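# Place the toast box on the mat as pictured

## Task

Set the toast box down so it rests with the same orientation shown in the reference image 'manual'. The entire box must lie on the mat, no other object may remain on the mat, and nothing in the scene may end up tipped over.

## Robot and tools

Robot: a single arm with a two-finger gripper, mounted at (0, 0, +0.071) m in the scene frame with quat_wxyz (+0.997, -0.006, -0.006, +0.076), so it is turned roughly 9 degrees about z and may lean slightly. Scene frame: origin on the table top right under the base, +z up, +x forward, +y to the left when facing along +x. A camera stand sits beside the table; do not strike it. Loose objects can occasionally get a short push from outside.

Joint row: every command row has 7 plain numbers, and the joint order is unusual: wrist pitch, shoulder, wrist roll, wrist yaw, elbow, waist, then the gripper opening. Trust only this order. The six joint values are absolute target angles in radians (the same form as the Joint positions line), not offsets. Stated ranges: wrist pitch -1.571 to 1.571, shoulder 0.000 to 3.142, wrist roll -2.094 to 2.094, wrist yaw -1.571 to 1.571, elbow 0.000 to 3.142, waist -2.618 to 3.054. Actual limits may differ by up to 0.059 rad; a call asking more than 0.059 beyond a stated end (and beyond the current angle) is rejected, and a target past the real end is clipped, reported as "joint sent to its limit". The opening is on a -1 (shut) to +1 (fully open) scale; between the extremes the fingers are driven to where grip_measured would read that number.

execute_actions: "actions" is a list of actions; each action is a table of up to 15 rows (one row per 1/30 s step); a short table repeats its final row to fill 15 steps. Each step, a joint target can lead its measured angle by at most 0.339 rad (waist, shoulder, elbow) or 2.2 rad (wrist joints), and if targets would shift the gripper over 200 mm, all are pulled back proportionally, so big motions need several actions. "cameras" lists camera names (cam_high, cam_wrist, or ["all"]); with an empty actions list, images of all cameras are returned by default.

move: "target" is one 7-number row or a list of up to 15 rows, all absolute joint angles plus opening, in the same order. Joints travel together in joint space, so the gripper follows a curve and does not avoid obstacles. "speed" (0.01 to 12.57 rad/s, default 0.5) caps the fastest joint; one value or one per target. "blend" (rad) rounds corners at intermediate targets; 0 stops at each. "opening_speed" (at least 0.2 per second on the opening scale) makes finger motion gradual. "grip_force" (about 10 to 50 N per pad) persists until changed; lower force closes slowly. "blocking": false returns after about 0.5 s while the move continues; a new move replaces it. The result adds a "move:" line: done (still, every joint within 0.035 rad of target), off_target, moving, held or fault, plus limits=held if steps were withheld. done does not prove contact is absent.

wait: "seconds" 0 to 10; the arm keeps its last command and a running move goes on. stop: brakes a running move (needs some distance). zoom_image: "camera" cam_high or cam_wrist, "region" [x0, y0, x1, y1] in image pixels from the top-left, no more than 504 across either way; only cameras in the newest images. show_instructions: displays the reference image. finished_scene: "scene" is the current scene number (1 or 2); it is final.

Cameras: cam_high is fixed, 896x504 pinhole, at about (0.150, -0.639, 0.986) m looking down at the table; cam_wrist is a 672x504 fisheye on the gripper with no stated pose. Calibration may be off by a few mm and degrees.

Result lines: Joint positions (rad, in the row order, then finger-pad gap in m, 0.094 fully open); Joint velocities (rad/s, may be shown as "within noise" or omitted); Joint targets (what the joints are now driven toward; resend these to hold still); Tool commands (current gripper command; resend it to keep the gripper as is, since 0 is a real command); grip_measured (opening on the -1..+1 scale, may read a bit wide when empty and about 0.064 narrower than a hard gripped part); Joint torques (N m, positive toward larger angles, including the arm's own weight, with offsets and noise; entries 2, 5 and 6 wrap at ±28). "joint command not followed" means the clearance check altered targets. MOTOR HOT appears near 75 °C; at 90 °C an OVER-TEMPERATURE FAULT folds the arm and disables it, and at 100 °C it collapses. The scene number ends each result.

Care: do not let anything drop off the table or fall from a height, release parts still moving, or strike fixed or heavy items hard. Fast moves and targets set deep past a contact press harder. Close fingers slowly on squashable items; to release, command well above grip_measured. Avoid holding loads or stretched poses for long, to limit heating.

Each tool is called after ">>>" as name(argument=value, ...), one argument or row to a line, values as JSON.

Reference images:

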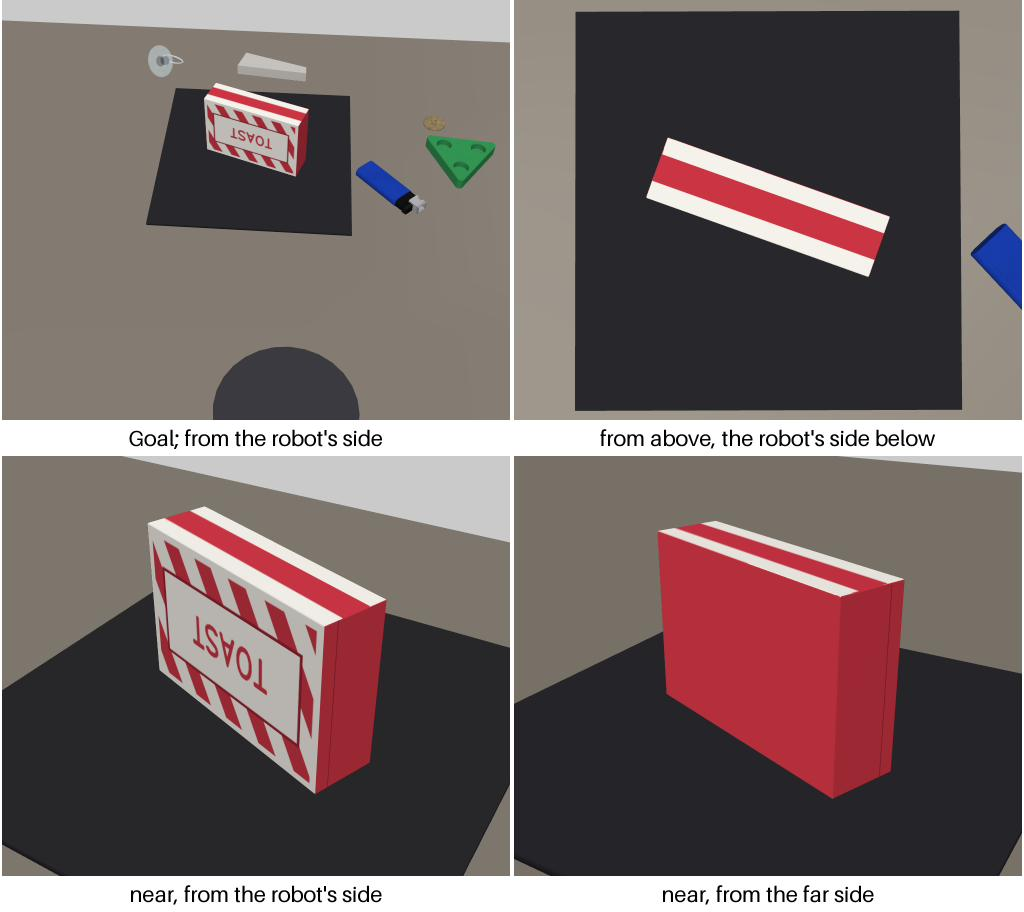

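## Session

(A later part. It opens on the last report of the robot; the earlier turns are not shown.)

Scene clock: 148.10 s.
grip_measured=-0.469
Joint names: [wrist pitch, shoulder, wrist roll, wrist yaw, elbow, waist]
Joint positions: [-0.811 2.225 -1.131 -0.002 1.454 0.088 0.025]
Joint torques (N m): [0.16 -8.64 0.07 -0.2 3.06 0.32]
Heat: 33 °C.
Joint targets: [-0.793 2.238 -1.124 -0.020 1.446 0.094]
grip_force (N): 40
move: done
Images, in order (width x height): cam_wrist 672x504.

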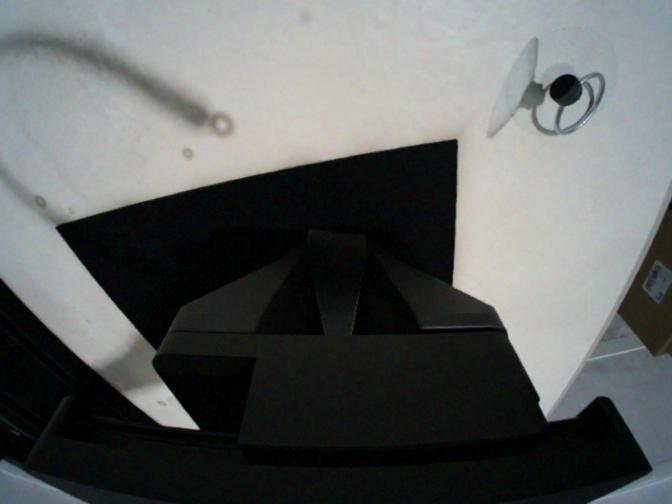

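>>> move(
  target=[-1.048, 2.158, 1.245, -0.625, 1.452, -0.42, -1.0],
  speed=0.35,
  cameras=["all"],
)

>>> zoom_image(
  camera="cam_wrist",
  region=[200, 0, 540, 255],
)

>>> zoom_image(
  camera="cam_high",
  region=[400, 160, 510, 270],
)

Scene clock: 207.93 s.
grip_measured=-0.420
Joint names: [wrist pitch, shoulder, wrist roll, wrist yaw, elbow, waist]
Joint positions: [-1.062 2.15 1.237 -0.611 1.458 -0.427 0.027]
Joint torques (N m): [-0.13 -8.43 0.08 -0.48 3.25 0.61]
Heat: 31 °C.
Joint targets: [-1.048 2.158 1.245 -0.625 1.452 -0.420]
grip_force (N): 40
move: done

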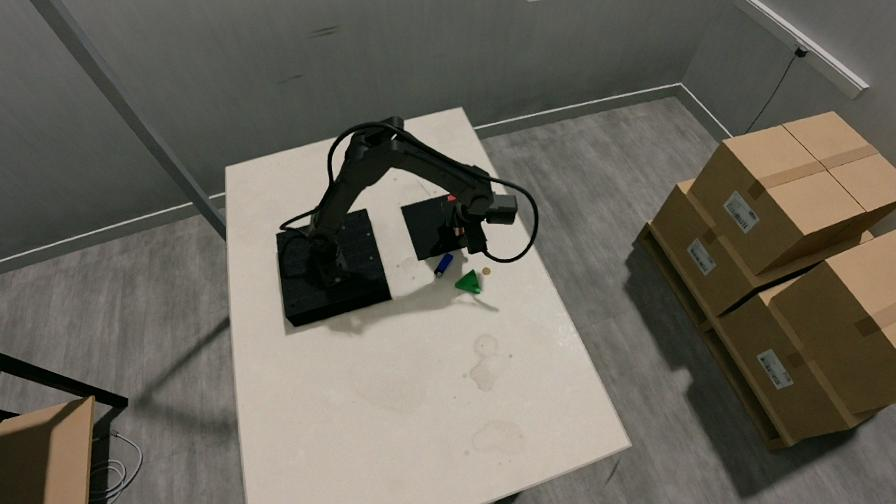

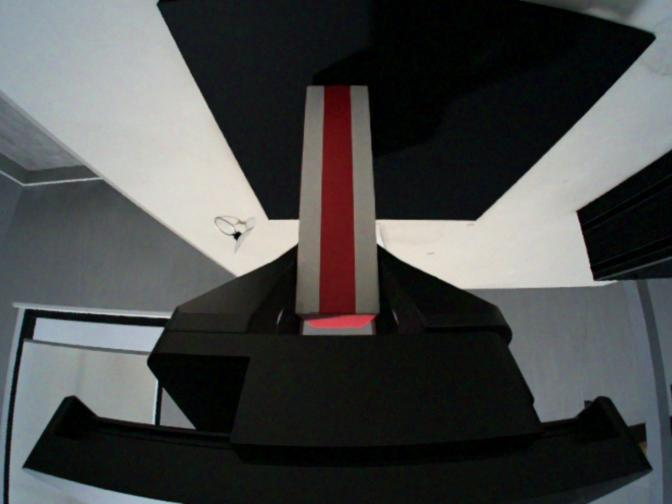

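Scaled by 1.482 from the camera's 672x504 image, which has a finer 960x720 frame.

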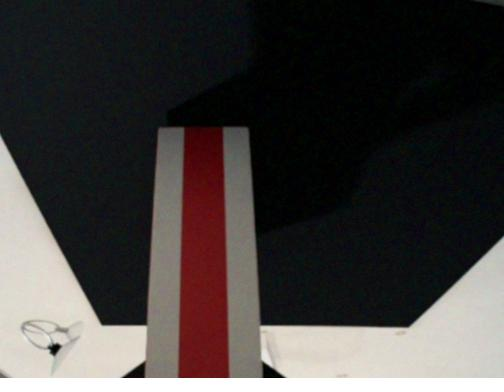

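Scaled by 4.582 from the camera's 896x504 image, which has a finer 1280x720 frame.

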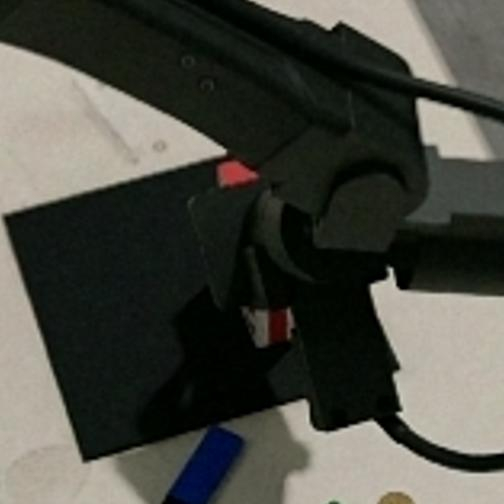

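>>> move(
  target=[-1.031, 2.166, 1.245, -0.625, 1.4436, -0.42, -1.0],
  speed=0.15,
  cameras=["cam_wrist"],
)

>>> zoom_image(
  camera="cam_wrist",
  region=[240, 30, 450, 190],
)

Scene clock: 210.77 s.
grip_measured=-0.420
Joint names: [wrist pitch, shoulder, wrist roll, wrist yaw, elbow, waist]
Joint positions: [-1.046 2.15 1.237 -0.611 1.452 -0.427 0.027]
Joint torques (N m): [-0.09 -7.95 0.11 -0.47 3.07 0.55]
Heat: 32 °C.
Joint targets: [-1.031 2.166 1.245 -0.625 1.444 -0.420]
grip_force (N): 40
move: done
Images, in order (width x height): cam_wrist 672x504.

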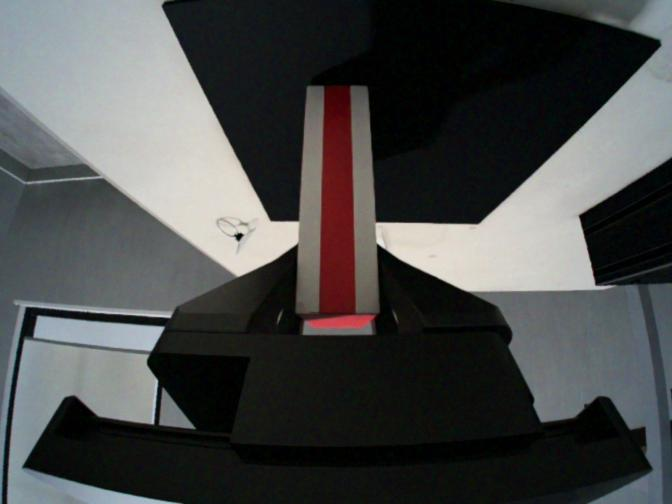

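Scaled by 2.400 from the camera's 672x504 image, which has a finer 960x720 frame.

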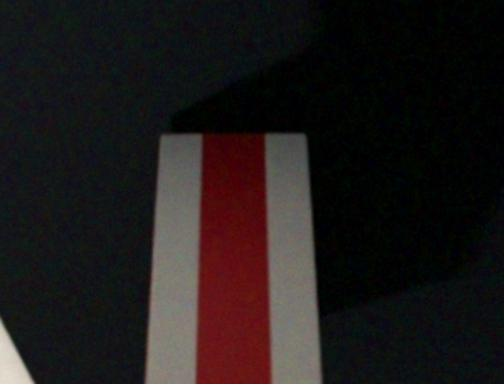

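>>> move(
  target=[-1.02, 2.181, 1.245, -0.625, 1.440, -0.42, -1.0],
  speed=0.1,
  cameras=["cam_wrist"],
)

>>> zoom_image(
  camera="cam_wrist",
  region=[240, 30, 450, 190],
)

Scene clock: 212.93 s.
grip_measured=-0.420
Joint names: [wrist pitch, shoulder, wrist roll, wrist yaw, elbow, waist]
Joint positions: [-1.039 2.161 1.238 -0.613 1.452 -0.427 0.027]
Joint torques (N m): [-0.03 -7.6 0.08 -0.47 2.63 0.66]
Heat: 32 °C.
Joint targets: [-1.020 2.181 1.245 -0.625 1.440 -0.420]
grip_force (N): 40
move: done
Images, in order (width x height): cam_wrist 672x504.

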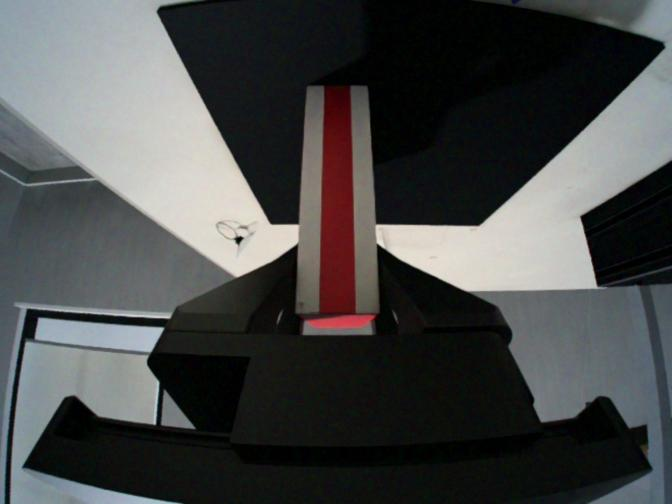

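Scaled by 2.400 from the camera's 672x504 image, which has a finer 960x720 frame.

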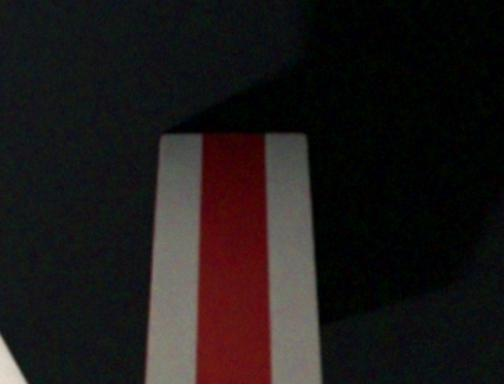

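>>> move(
  target=[
    [-1.02, 2.181, 1.245, -0.625, 1.440, -0.42, 1.0],
    [-1.395, 2.147, 1.102, -0.581, 1.699, -0.54, 1.0],
    [-1.435, 1.836, 0.0, 0.0, 1.70, -0.152, 1.0],
    [-1.42, 2.215, -1.05, 0.56, 1.775, 0.295, 1.0],
  ],
  speed=[0.5, 0.4, 1.2, 1.0],
  blend=[0.0, 0.05, 0.3, 0.0],
  opening_speed=1.5,
  cameras=["all"],
)

>>> zoom_image(
  camera="cam_wrist",
  region=[200, 60, 480, 320],
)

>>> zoom_image(
  camera="cam_high",
  region=[390, 130, 510, 250],
)

Scene clock: 228.40 s.
grip_measured=+0.999
Joint names: [wrist pitch, shoulder, wrist roll, wrist yaw, elbow, waist]
Joint positions: [-1.42 2.209 -1.041 0.548 1.745 0.297 0.094]
Joint torques (N m): [-0.53 -8.9 -0.08 0.44 6.56 -0.54]
Heat: 33 °C.
Joint targets: [-1.420 2.215 -1.050 0.560 1.775 0.295]
grip_force (N): 40
move: done

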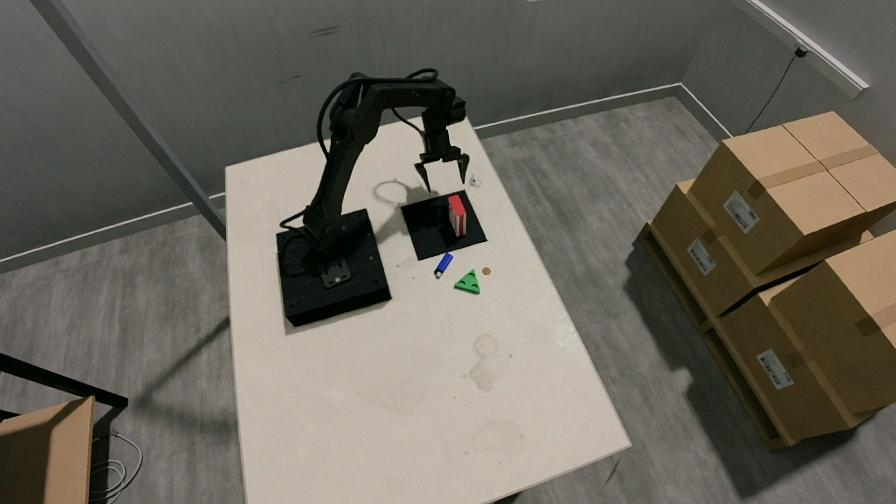

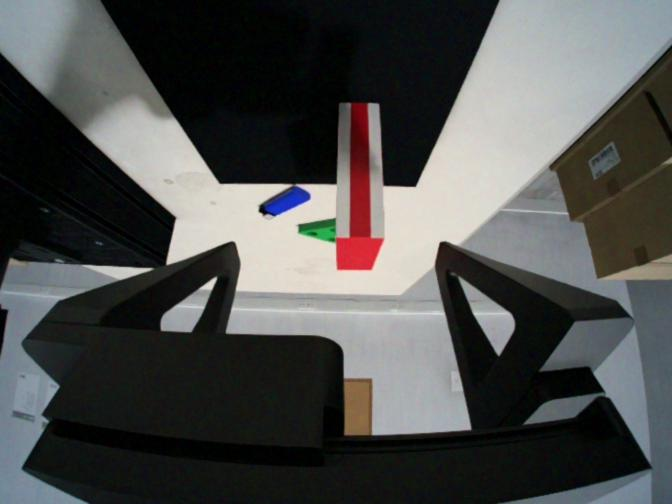

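Scaled by 1.800 from the camera's 672x504 image, which has a finer 960x720 frame.

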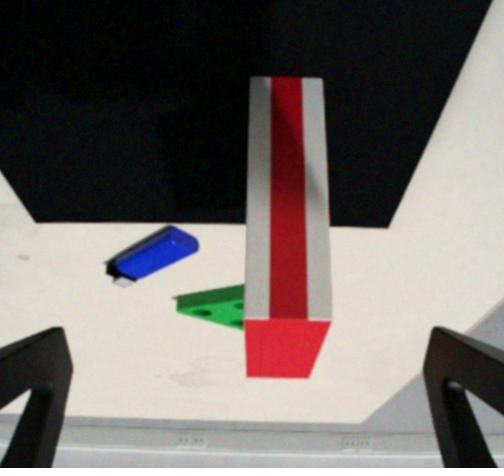

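Scaled by 4.200 from the camera's 896x504 image, which has a finer 1280x720 frame.

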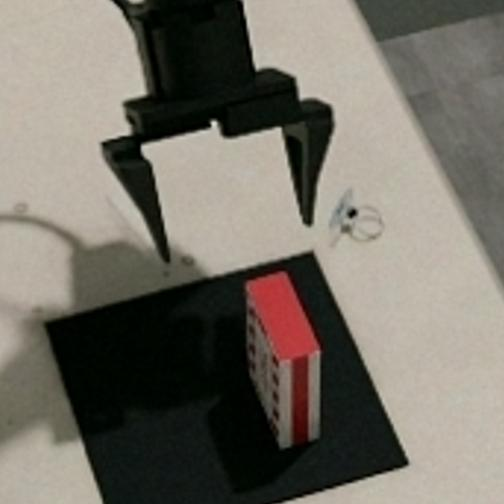

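>>> move(
  target=[-1.122, 2.232, -1.19, 0.598, 1.56, 0.168, 1.0],
  speed=0.4,
  cameras=["all"],
)

>>> zoom_image(
  camera="cam_wrist",
  region=[200, 60, 480, 340],
)

>>> zoom_image(
  camera="cam_high",
  region=[390, 150, 510, 270],
)

Scene clock: 235.83 s.
grip_measured=+0.999
Joint names: [wrist pitch, shoulder, wrist roll, wrist yaw, elbow, waist]
Joint positions: [-1.137 2.222 -1.181 0.586 1.567 0.17 0.094]
Joint torques (N m): [-0.21 -8.79 -0.1 0.44 2.96 -0.2]
Heat: 33 °C.
Joint targets: [-1.122 2.232 -1.190 0.598 1.560 0.168]
grip_force (N): 40
move: done

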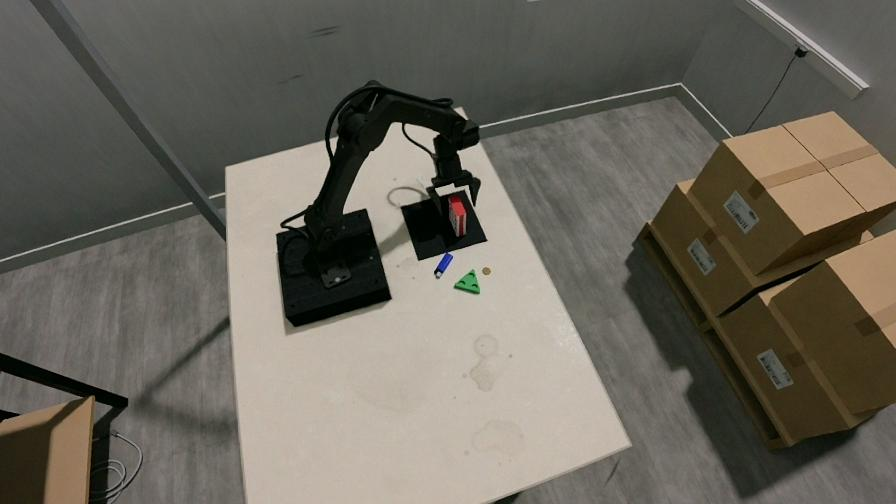

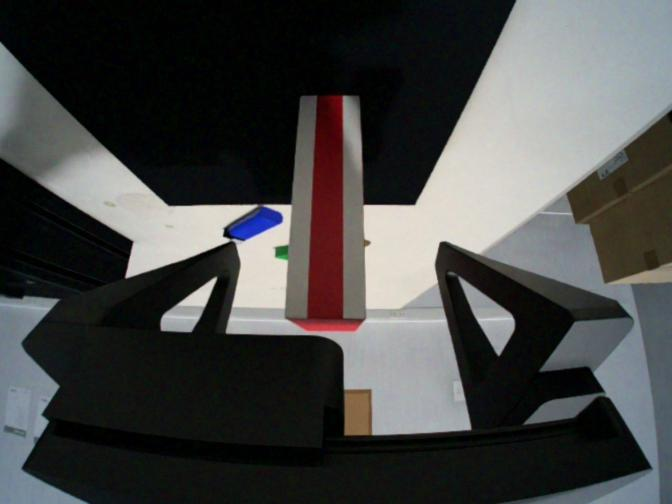

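Scaled by 1.800 from the camera's 672x504 image, which has a finer 960x720 frame.

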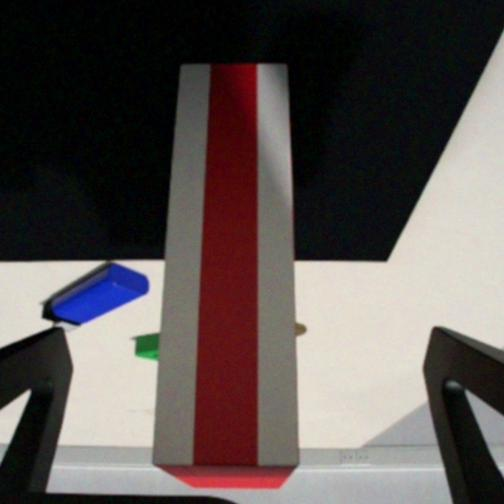

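Scaled by 4.200 from the camera's 896x504 image, which has a finer 1280x720 frame.

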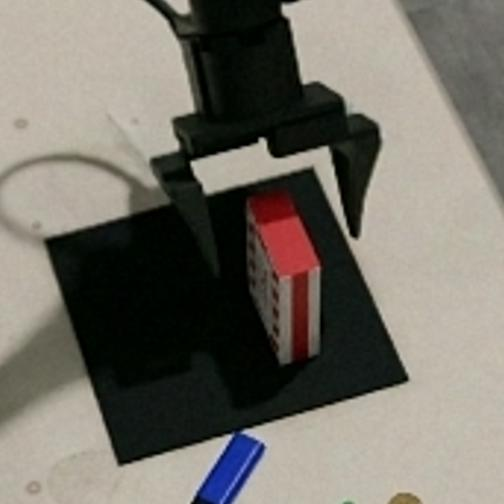

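>>> move(
  target=[
    [-1.122, 2.232, -1.19, 0.598, 1.56, 0.168, -1.0],
    [-1.489, 2.126, -1.19, 0.598, 1.823, 0.168, -1.0],
    [-1.17, 1.755, -1.789, -0.953, 1.213, -0.625, -1.0],
  ],
  speed=[0.5, 0.5, 1.0],
  blend=[0.0, 0.05, 0.0],
  opening_speed=1.2,
  cameras=["all"],
)

>>> zoom_image(
  camera="cam_wrist",
  region=[150, 0, 550, 340],
)

>>> zoom_image(
  camera="cam_high",
  region=[370, 120, 520, 270],
)

Scene clock: 251.23 s.
grip_measured=-0.417
Joint names: [wrist pitch, shoulder, wrist roll, wrist yaw, elbow, waist]
Joint positions: [-1.182 1.795 -1.78 -0.916 1.222 -0.623 0.027]
Joint torques (N m): [-0.09 -9.54 -0.14 -0.82 3.04 -0.34]
Heat: 35 °C.
Joint targets: [-1.170 1.755 -1.789 -0.953 1.213 -0.625]
grip_force (N): 40
move: off_target; the shoulder is farthest, 0.040 rad from its target

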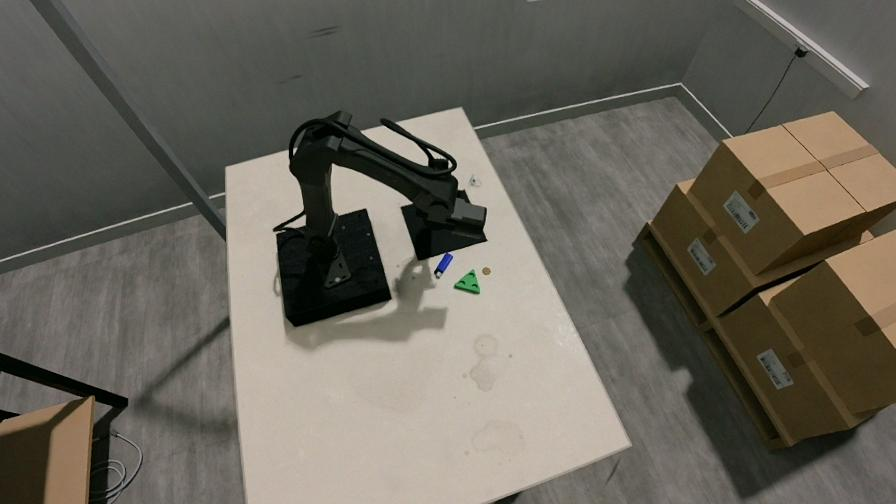

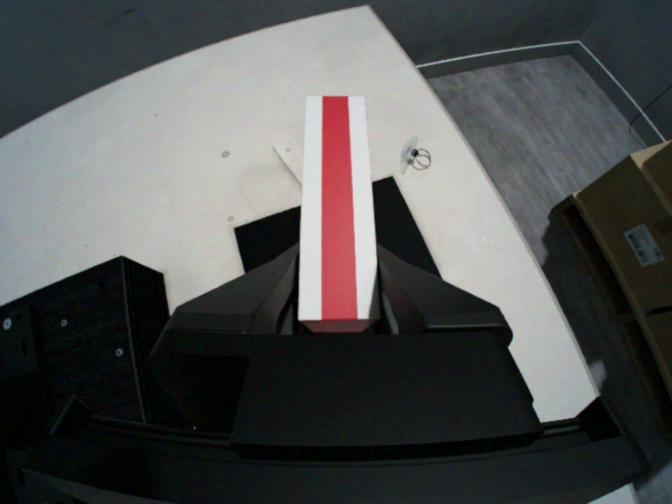

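Scaled by 1.260 from the camera's 672x504 image, which has a finer 960x720 frame.

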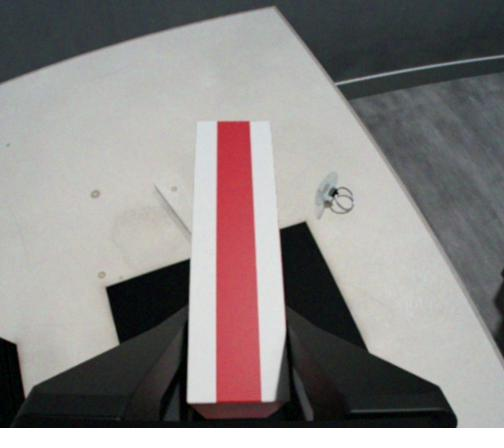

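Scaled by 3.360 from the camera's 896x504 image, which has a finer 1280x720 frame.

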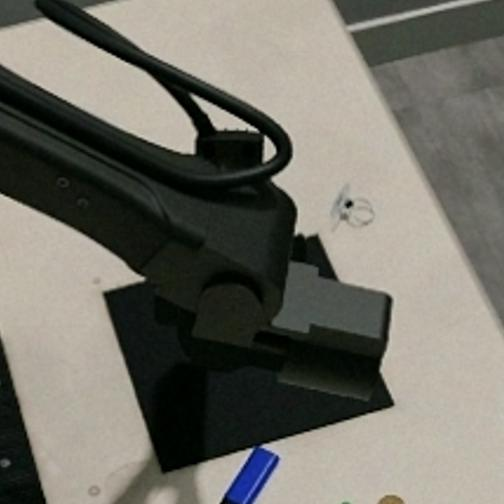

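>>> move(
  target=[-0.605, 2.08, -1.707, -0.962, 0.988, -0.585, -1.0],
  speed=0.5,
  cameras=["all"],
)

>>> zoom_image(
  camera="cam_wrist",
  region=[150, 60, 550, 340],
)

>>> zoom_image(
  camera="cam_high",
  region=[390, 160, 510, 280],
)

Scene clock: 258.97 s.
grip_measured=-0.417
Joint names: [wrist pitch, shoulder, wrist roll, wrist yaw, elbow, waist]
Joint positions: [-0.618 2.074 -1.715 -0.925 0.993 -0.591 0.027]
Joint torques (N m): [-0.04 -7.01 0.08 -0.86 2.06 0.47]
Heat: 36 °C.
Joint targets: [-0.605 2.080 -1.707 -0.962 0.988 -0.585]
grip_force (N): 40
move: off_target; the wrist yaw is farthest, 0.037 rad from its target

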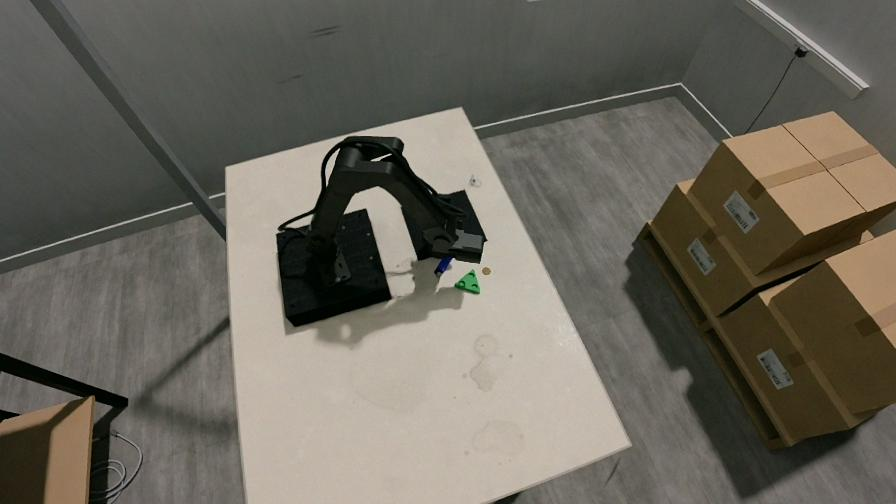

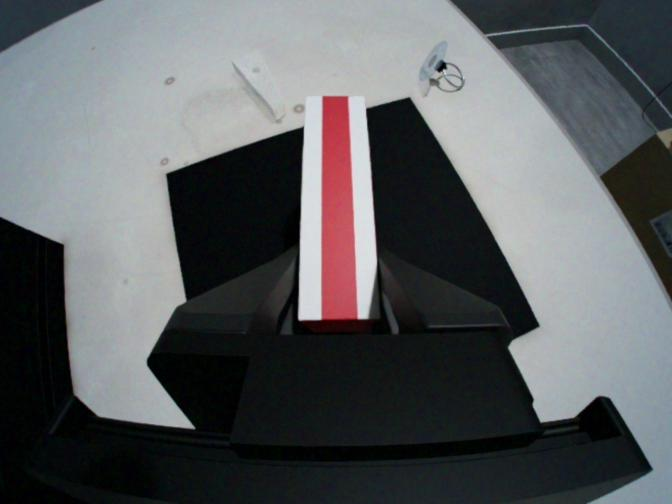

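Scaled by 1.260 from the camera's 672x504 image, which has a finer 960x720 frame.

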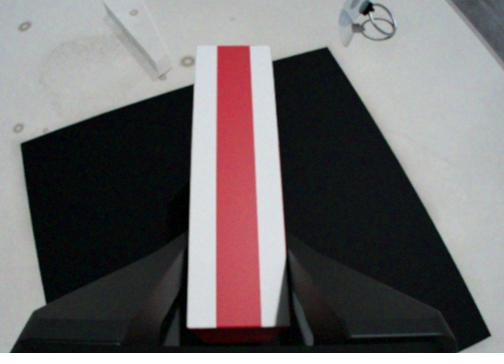

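Scaled by 4.200 from the camera's 896x504 image, which has a finer 1280x720 frame.

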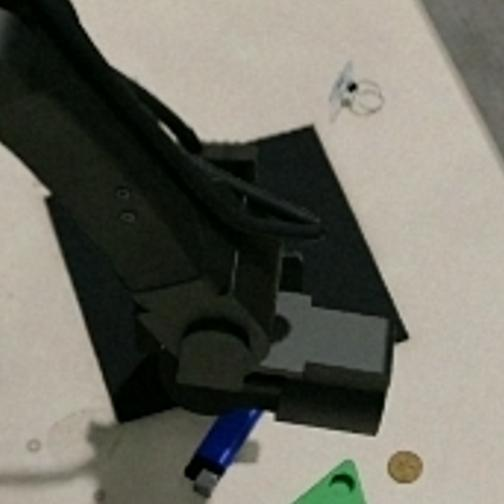

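>>> move(
  target=[-0.576, 2.106, -1.707, -0.978, 0.981, -0.563, -1.0],
  speed=0.15,
  cameras=["all"],
)

>>> zoom_image(
  camera="cam_wrist",
  region=[230, 60, 450, 280],
)

Scene clock: 264.63 s.
grip_measured=-0.417
Joint names: [wrist pitch, shoulder, wrist roll, wrist yaw, elbow, waist]
Joint positions: [-0.589 2.094 -1.715 -0.941 0.993 -0.569 0.027]
Joint torques (N m): [0.04 -6.52 0.09 -0.81 1.76 0.49]
Heat: 35 °C.
Joint targets: [-0.576 2.106 -1.707 -0.978 0.981 -0.563]
grip_force (N): 40
move: off_target; the wrist yaw is farthest, 0.037 rad from its target

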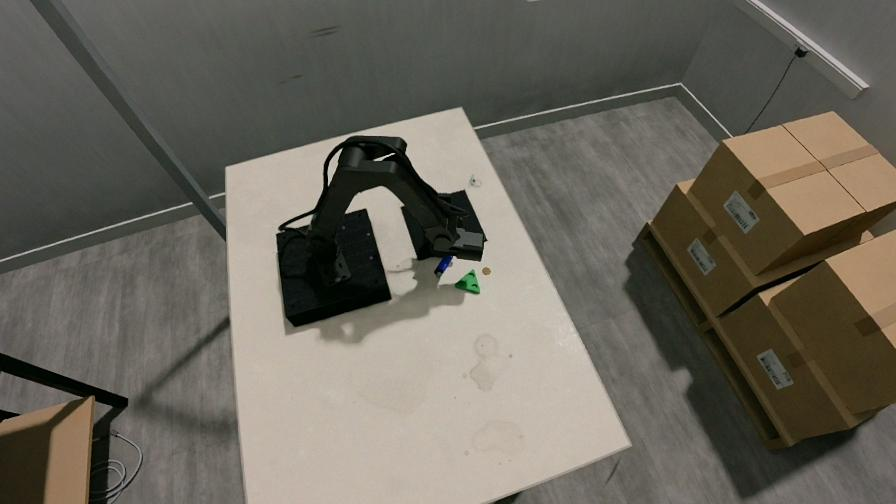

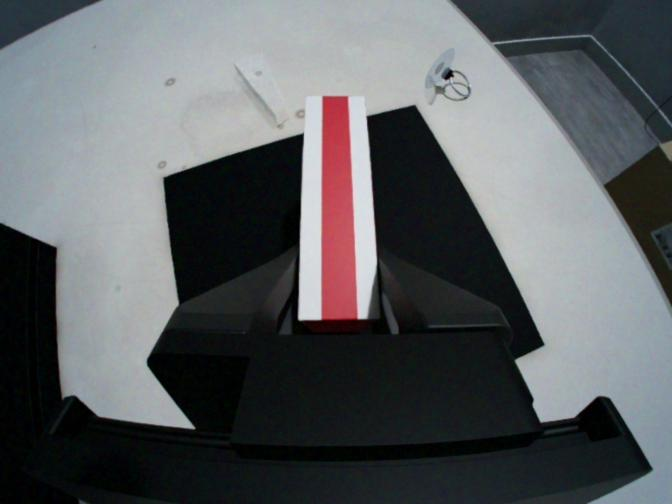

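Scaled by 2.291 from the camera's 672x504 image, which has a finer 960x720 frame.

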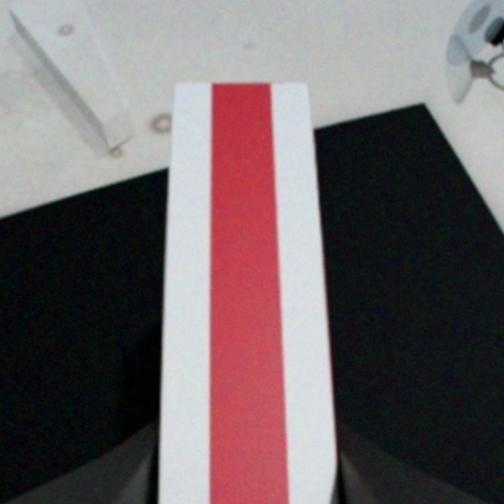

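>>> move(
  target=[-0.560, 2.121, -1.707, -0.978, 0.975, -0.563, -1.0],
  speed=0.12,
  cameras=["cam_wrist"],
)

>>> zoom_image(
  camera="cam_wrist",
  region=[230, 60, 450, 280],
)

Scene clock: 267.10 s.
grip_measured=-0.417
Joint names: [wrist pitch, shoulder, wrist roll, wrist yaw, elbow, waist]
Joint positions: [-0.575 2.106 -1.715 -0.946 0.984 -0.569 0.027]
Joint torques (N m): [-0.01 -6.46 0.06 -0.84 1.74 0.64]
Heat: 35 °C.
Joint targets: [-0.560 2.121 -1.707 -0.978 0.975 -0.563]
grip_force (N): 40
move: done
Images, in order (width x height): cam_wrist 672x504.

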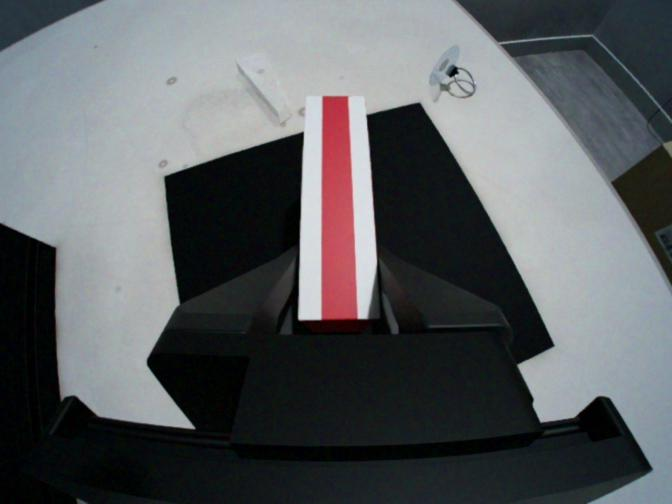

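Scaled by 2.291 from the camera's 672x504 image, which has a finer 960x720 frame.

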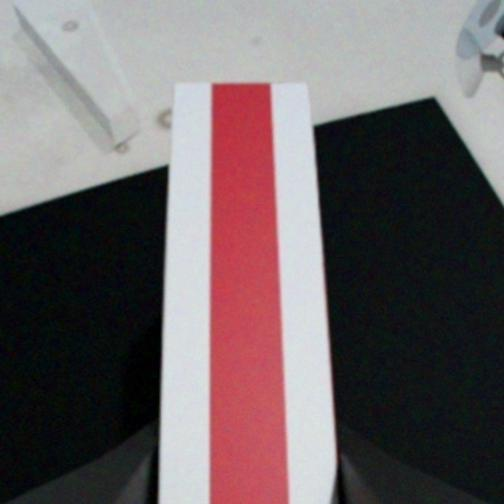

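>>> move(
  target=[-0.552, 2.130, -1.707, -0.978, 0.970, -0.563, -1.0],
  speed=0.1,
  cameras=["cam_wrist"],
)

>>> zoom_image(
  camera="cam_wrist",
  region=[230, 60, 450, 280],
)

Scene clock: 269.03 s.
grip_measured=-0.417
Joint names: [wrist pitch, shoulder, wrist roll, wrist yaw, elbow, waist]
Joint positions: [-0.568 2.112 -1.715 -0.957 0.984 -0.569 0.027]
Joint torques (N m): [0.03 -6.26 0.07 -0.73 1.29 0.61]
Heat: 34 °C.
Joint targets: [-0.552 2.130 -1.707 -0.978 0.970 -0.563]
grip_force (N): 40
move: done
Images, in order (width x height): cam_wrist 672x504.

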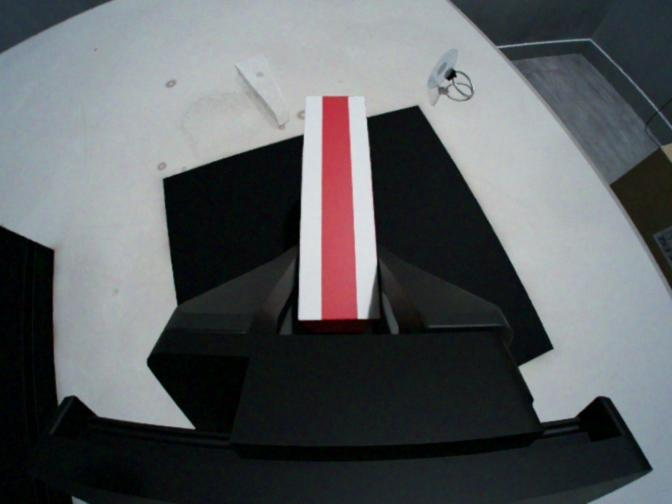

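Scaled by 2.291 from the camera's 672x504 image, which has a finer 960x720 frame.

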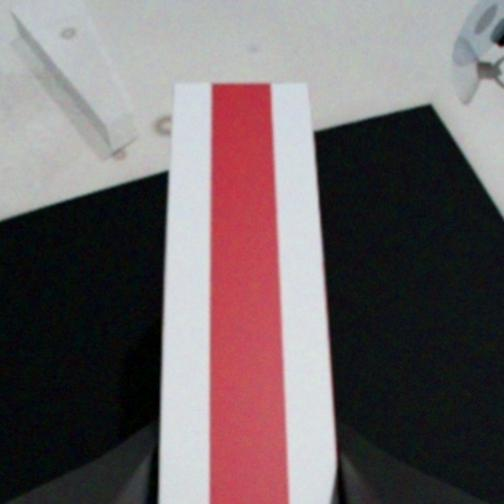

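>>> move(
  target=[
    [-0.552, 2.130, -1.707, -0.978, 0.970, -0.563, 1.0],
    [-0.84, 2.065, -1.905, -0.925, 1.055, -0.70, 1.0],
    [-1.22, 1.85, -1.905, -0.925, 1.224, -0.70, 1.0],
    [-1.164, 1.46, 0.0, 0.0, 1.40, -0.152, 1.0],
  ],
  speed=[0.3, 0.3, 0.6, 1.2],
  blend=[0.0, 0.03, 0.1, 0.0],
  opening_speed=1.2,
  cameras=["all"],
)

>>> zoom_image(
  camera="cam_wrist",
  region=[140, 30, 540, 280],
)

>>> zoom_image(
  camera="cam_high",
  region=[380, 150, 500, 270],
)

Scene clock: 278.60 s.
grip_measured=+0.998
Joint names: [wrist pitch, shoulder, wrist roll, wrist yaw, elbow, waist]
Joint positions: [-1.182 1.49 -0.009 -0.009 1.367 -0.157 0.094]
Joint torques (N m): [0.69 -6.82 0.08 0.11 7.34 0.23]
Heat: 34 °C.
Joint targets: [-1.164 1.460 0.000 0.000 1.400 -0.152]
grip_force (N): 40
move: done

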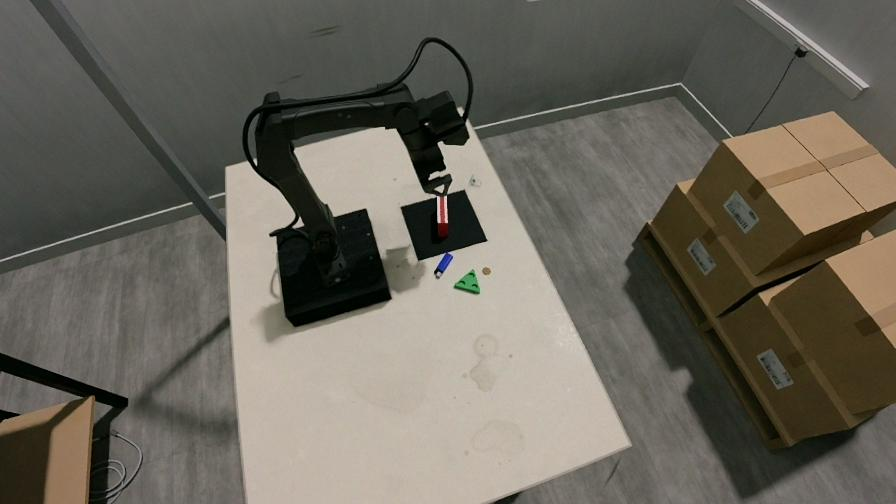

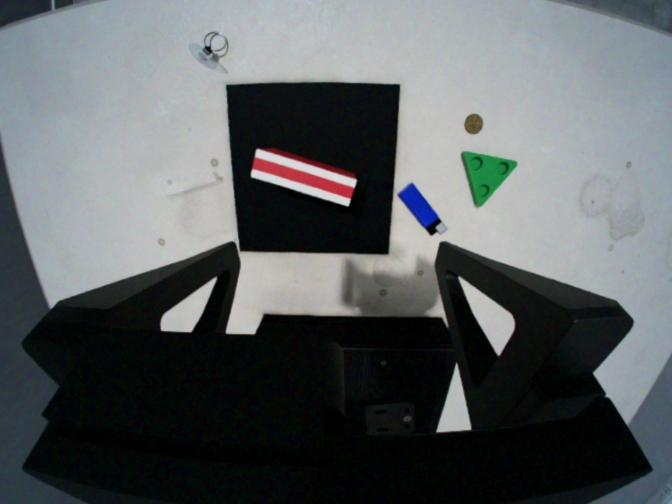

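Scaled by 1.260 from the camera's 672x504 image, which has a finer 960x720 frame.

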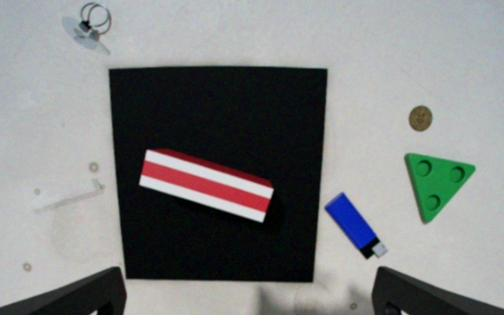

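Scaled by 4.200 from the camera's 896x504 image, which has a finer 1280x720 frame.

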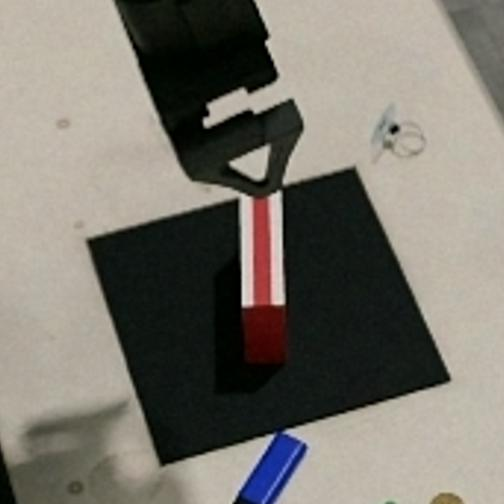

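>>> finished_scene(
  scene=1,
)

The scene is finished: the task was done.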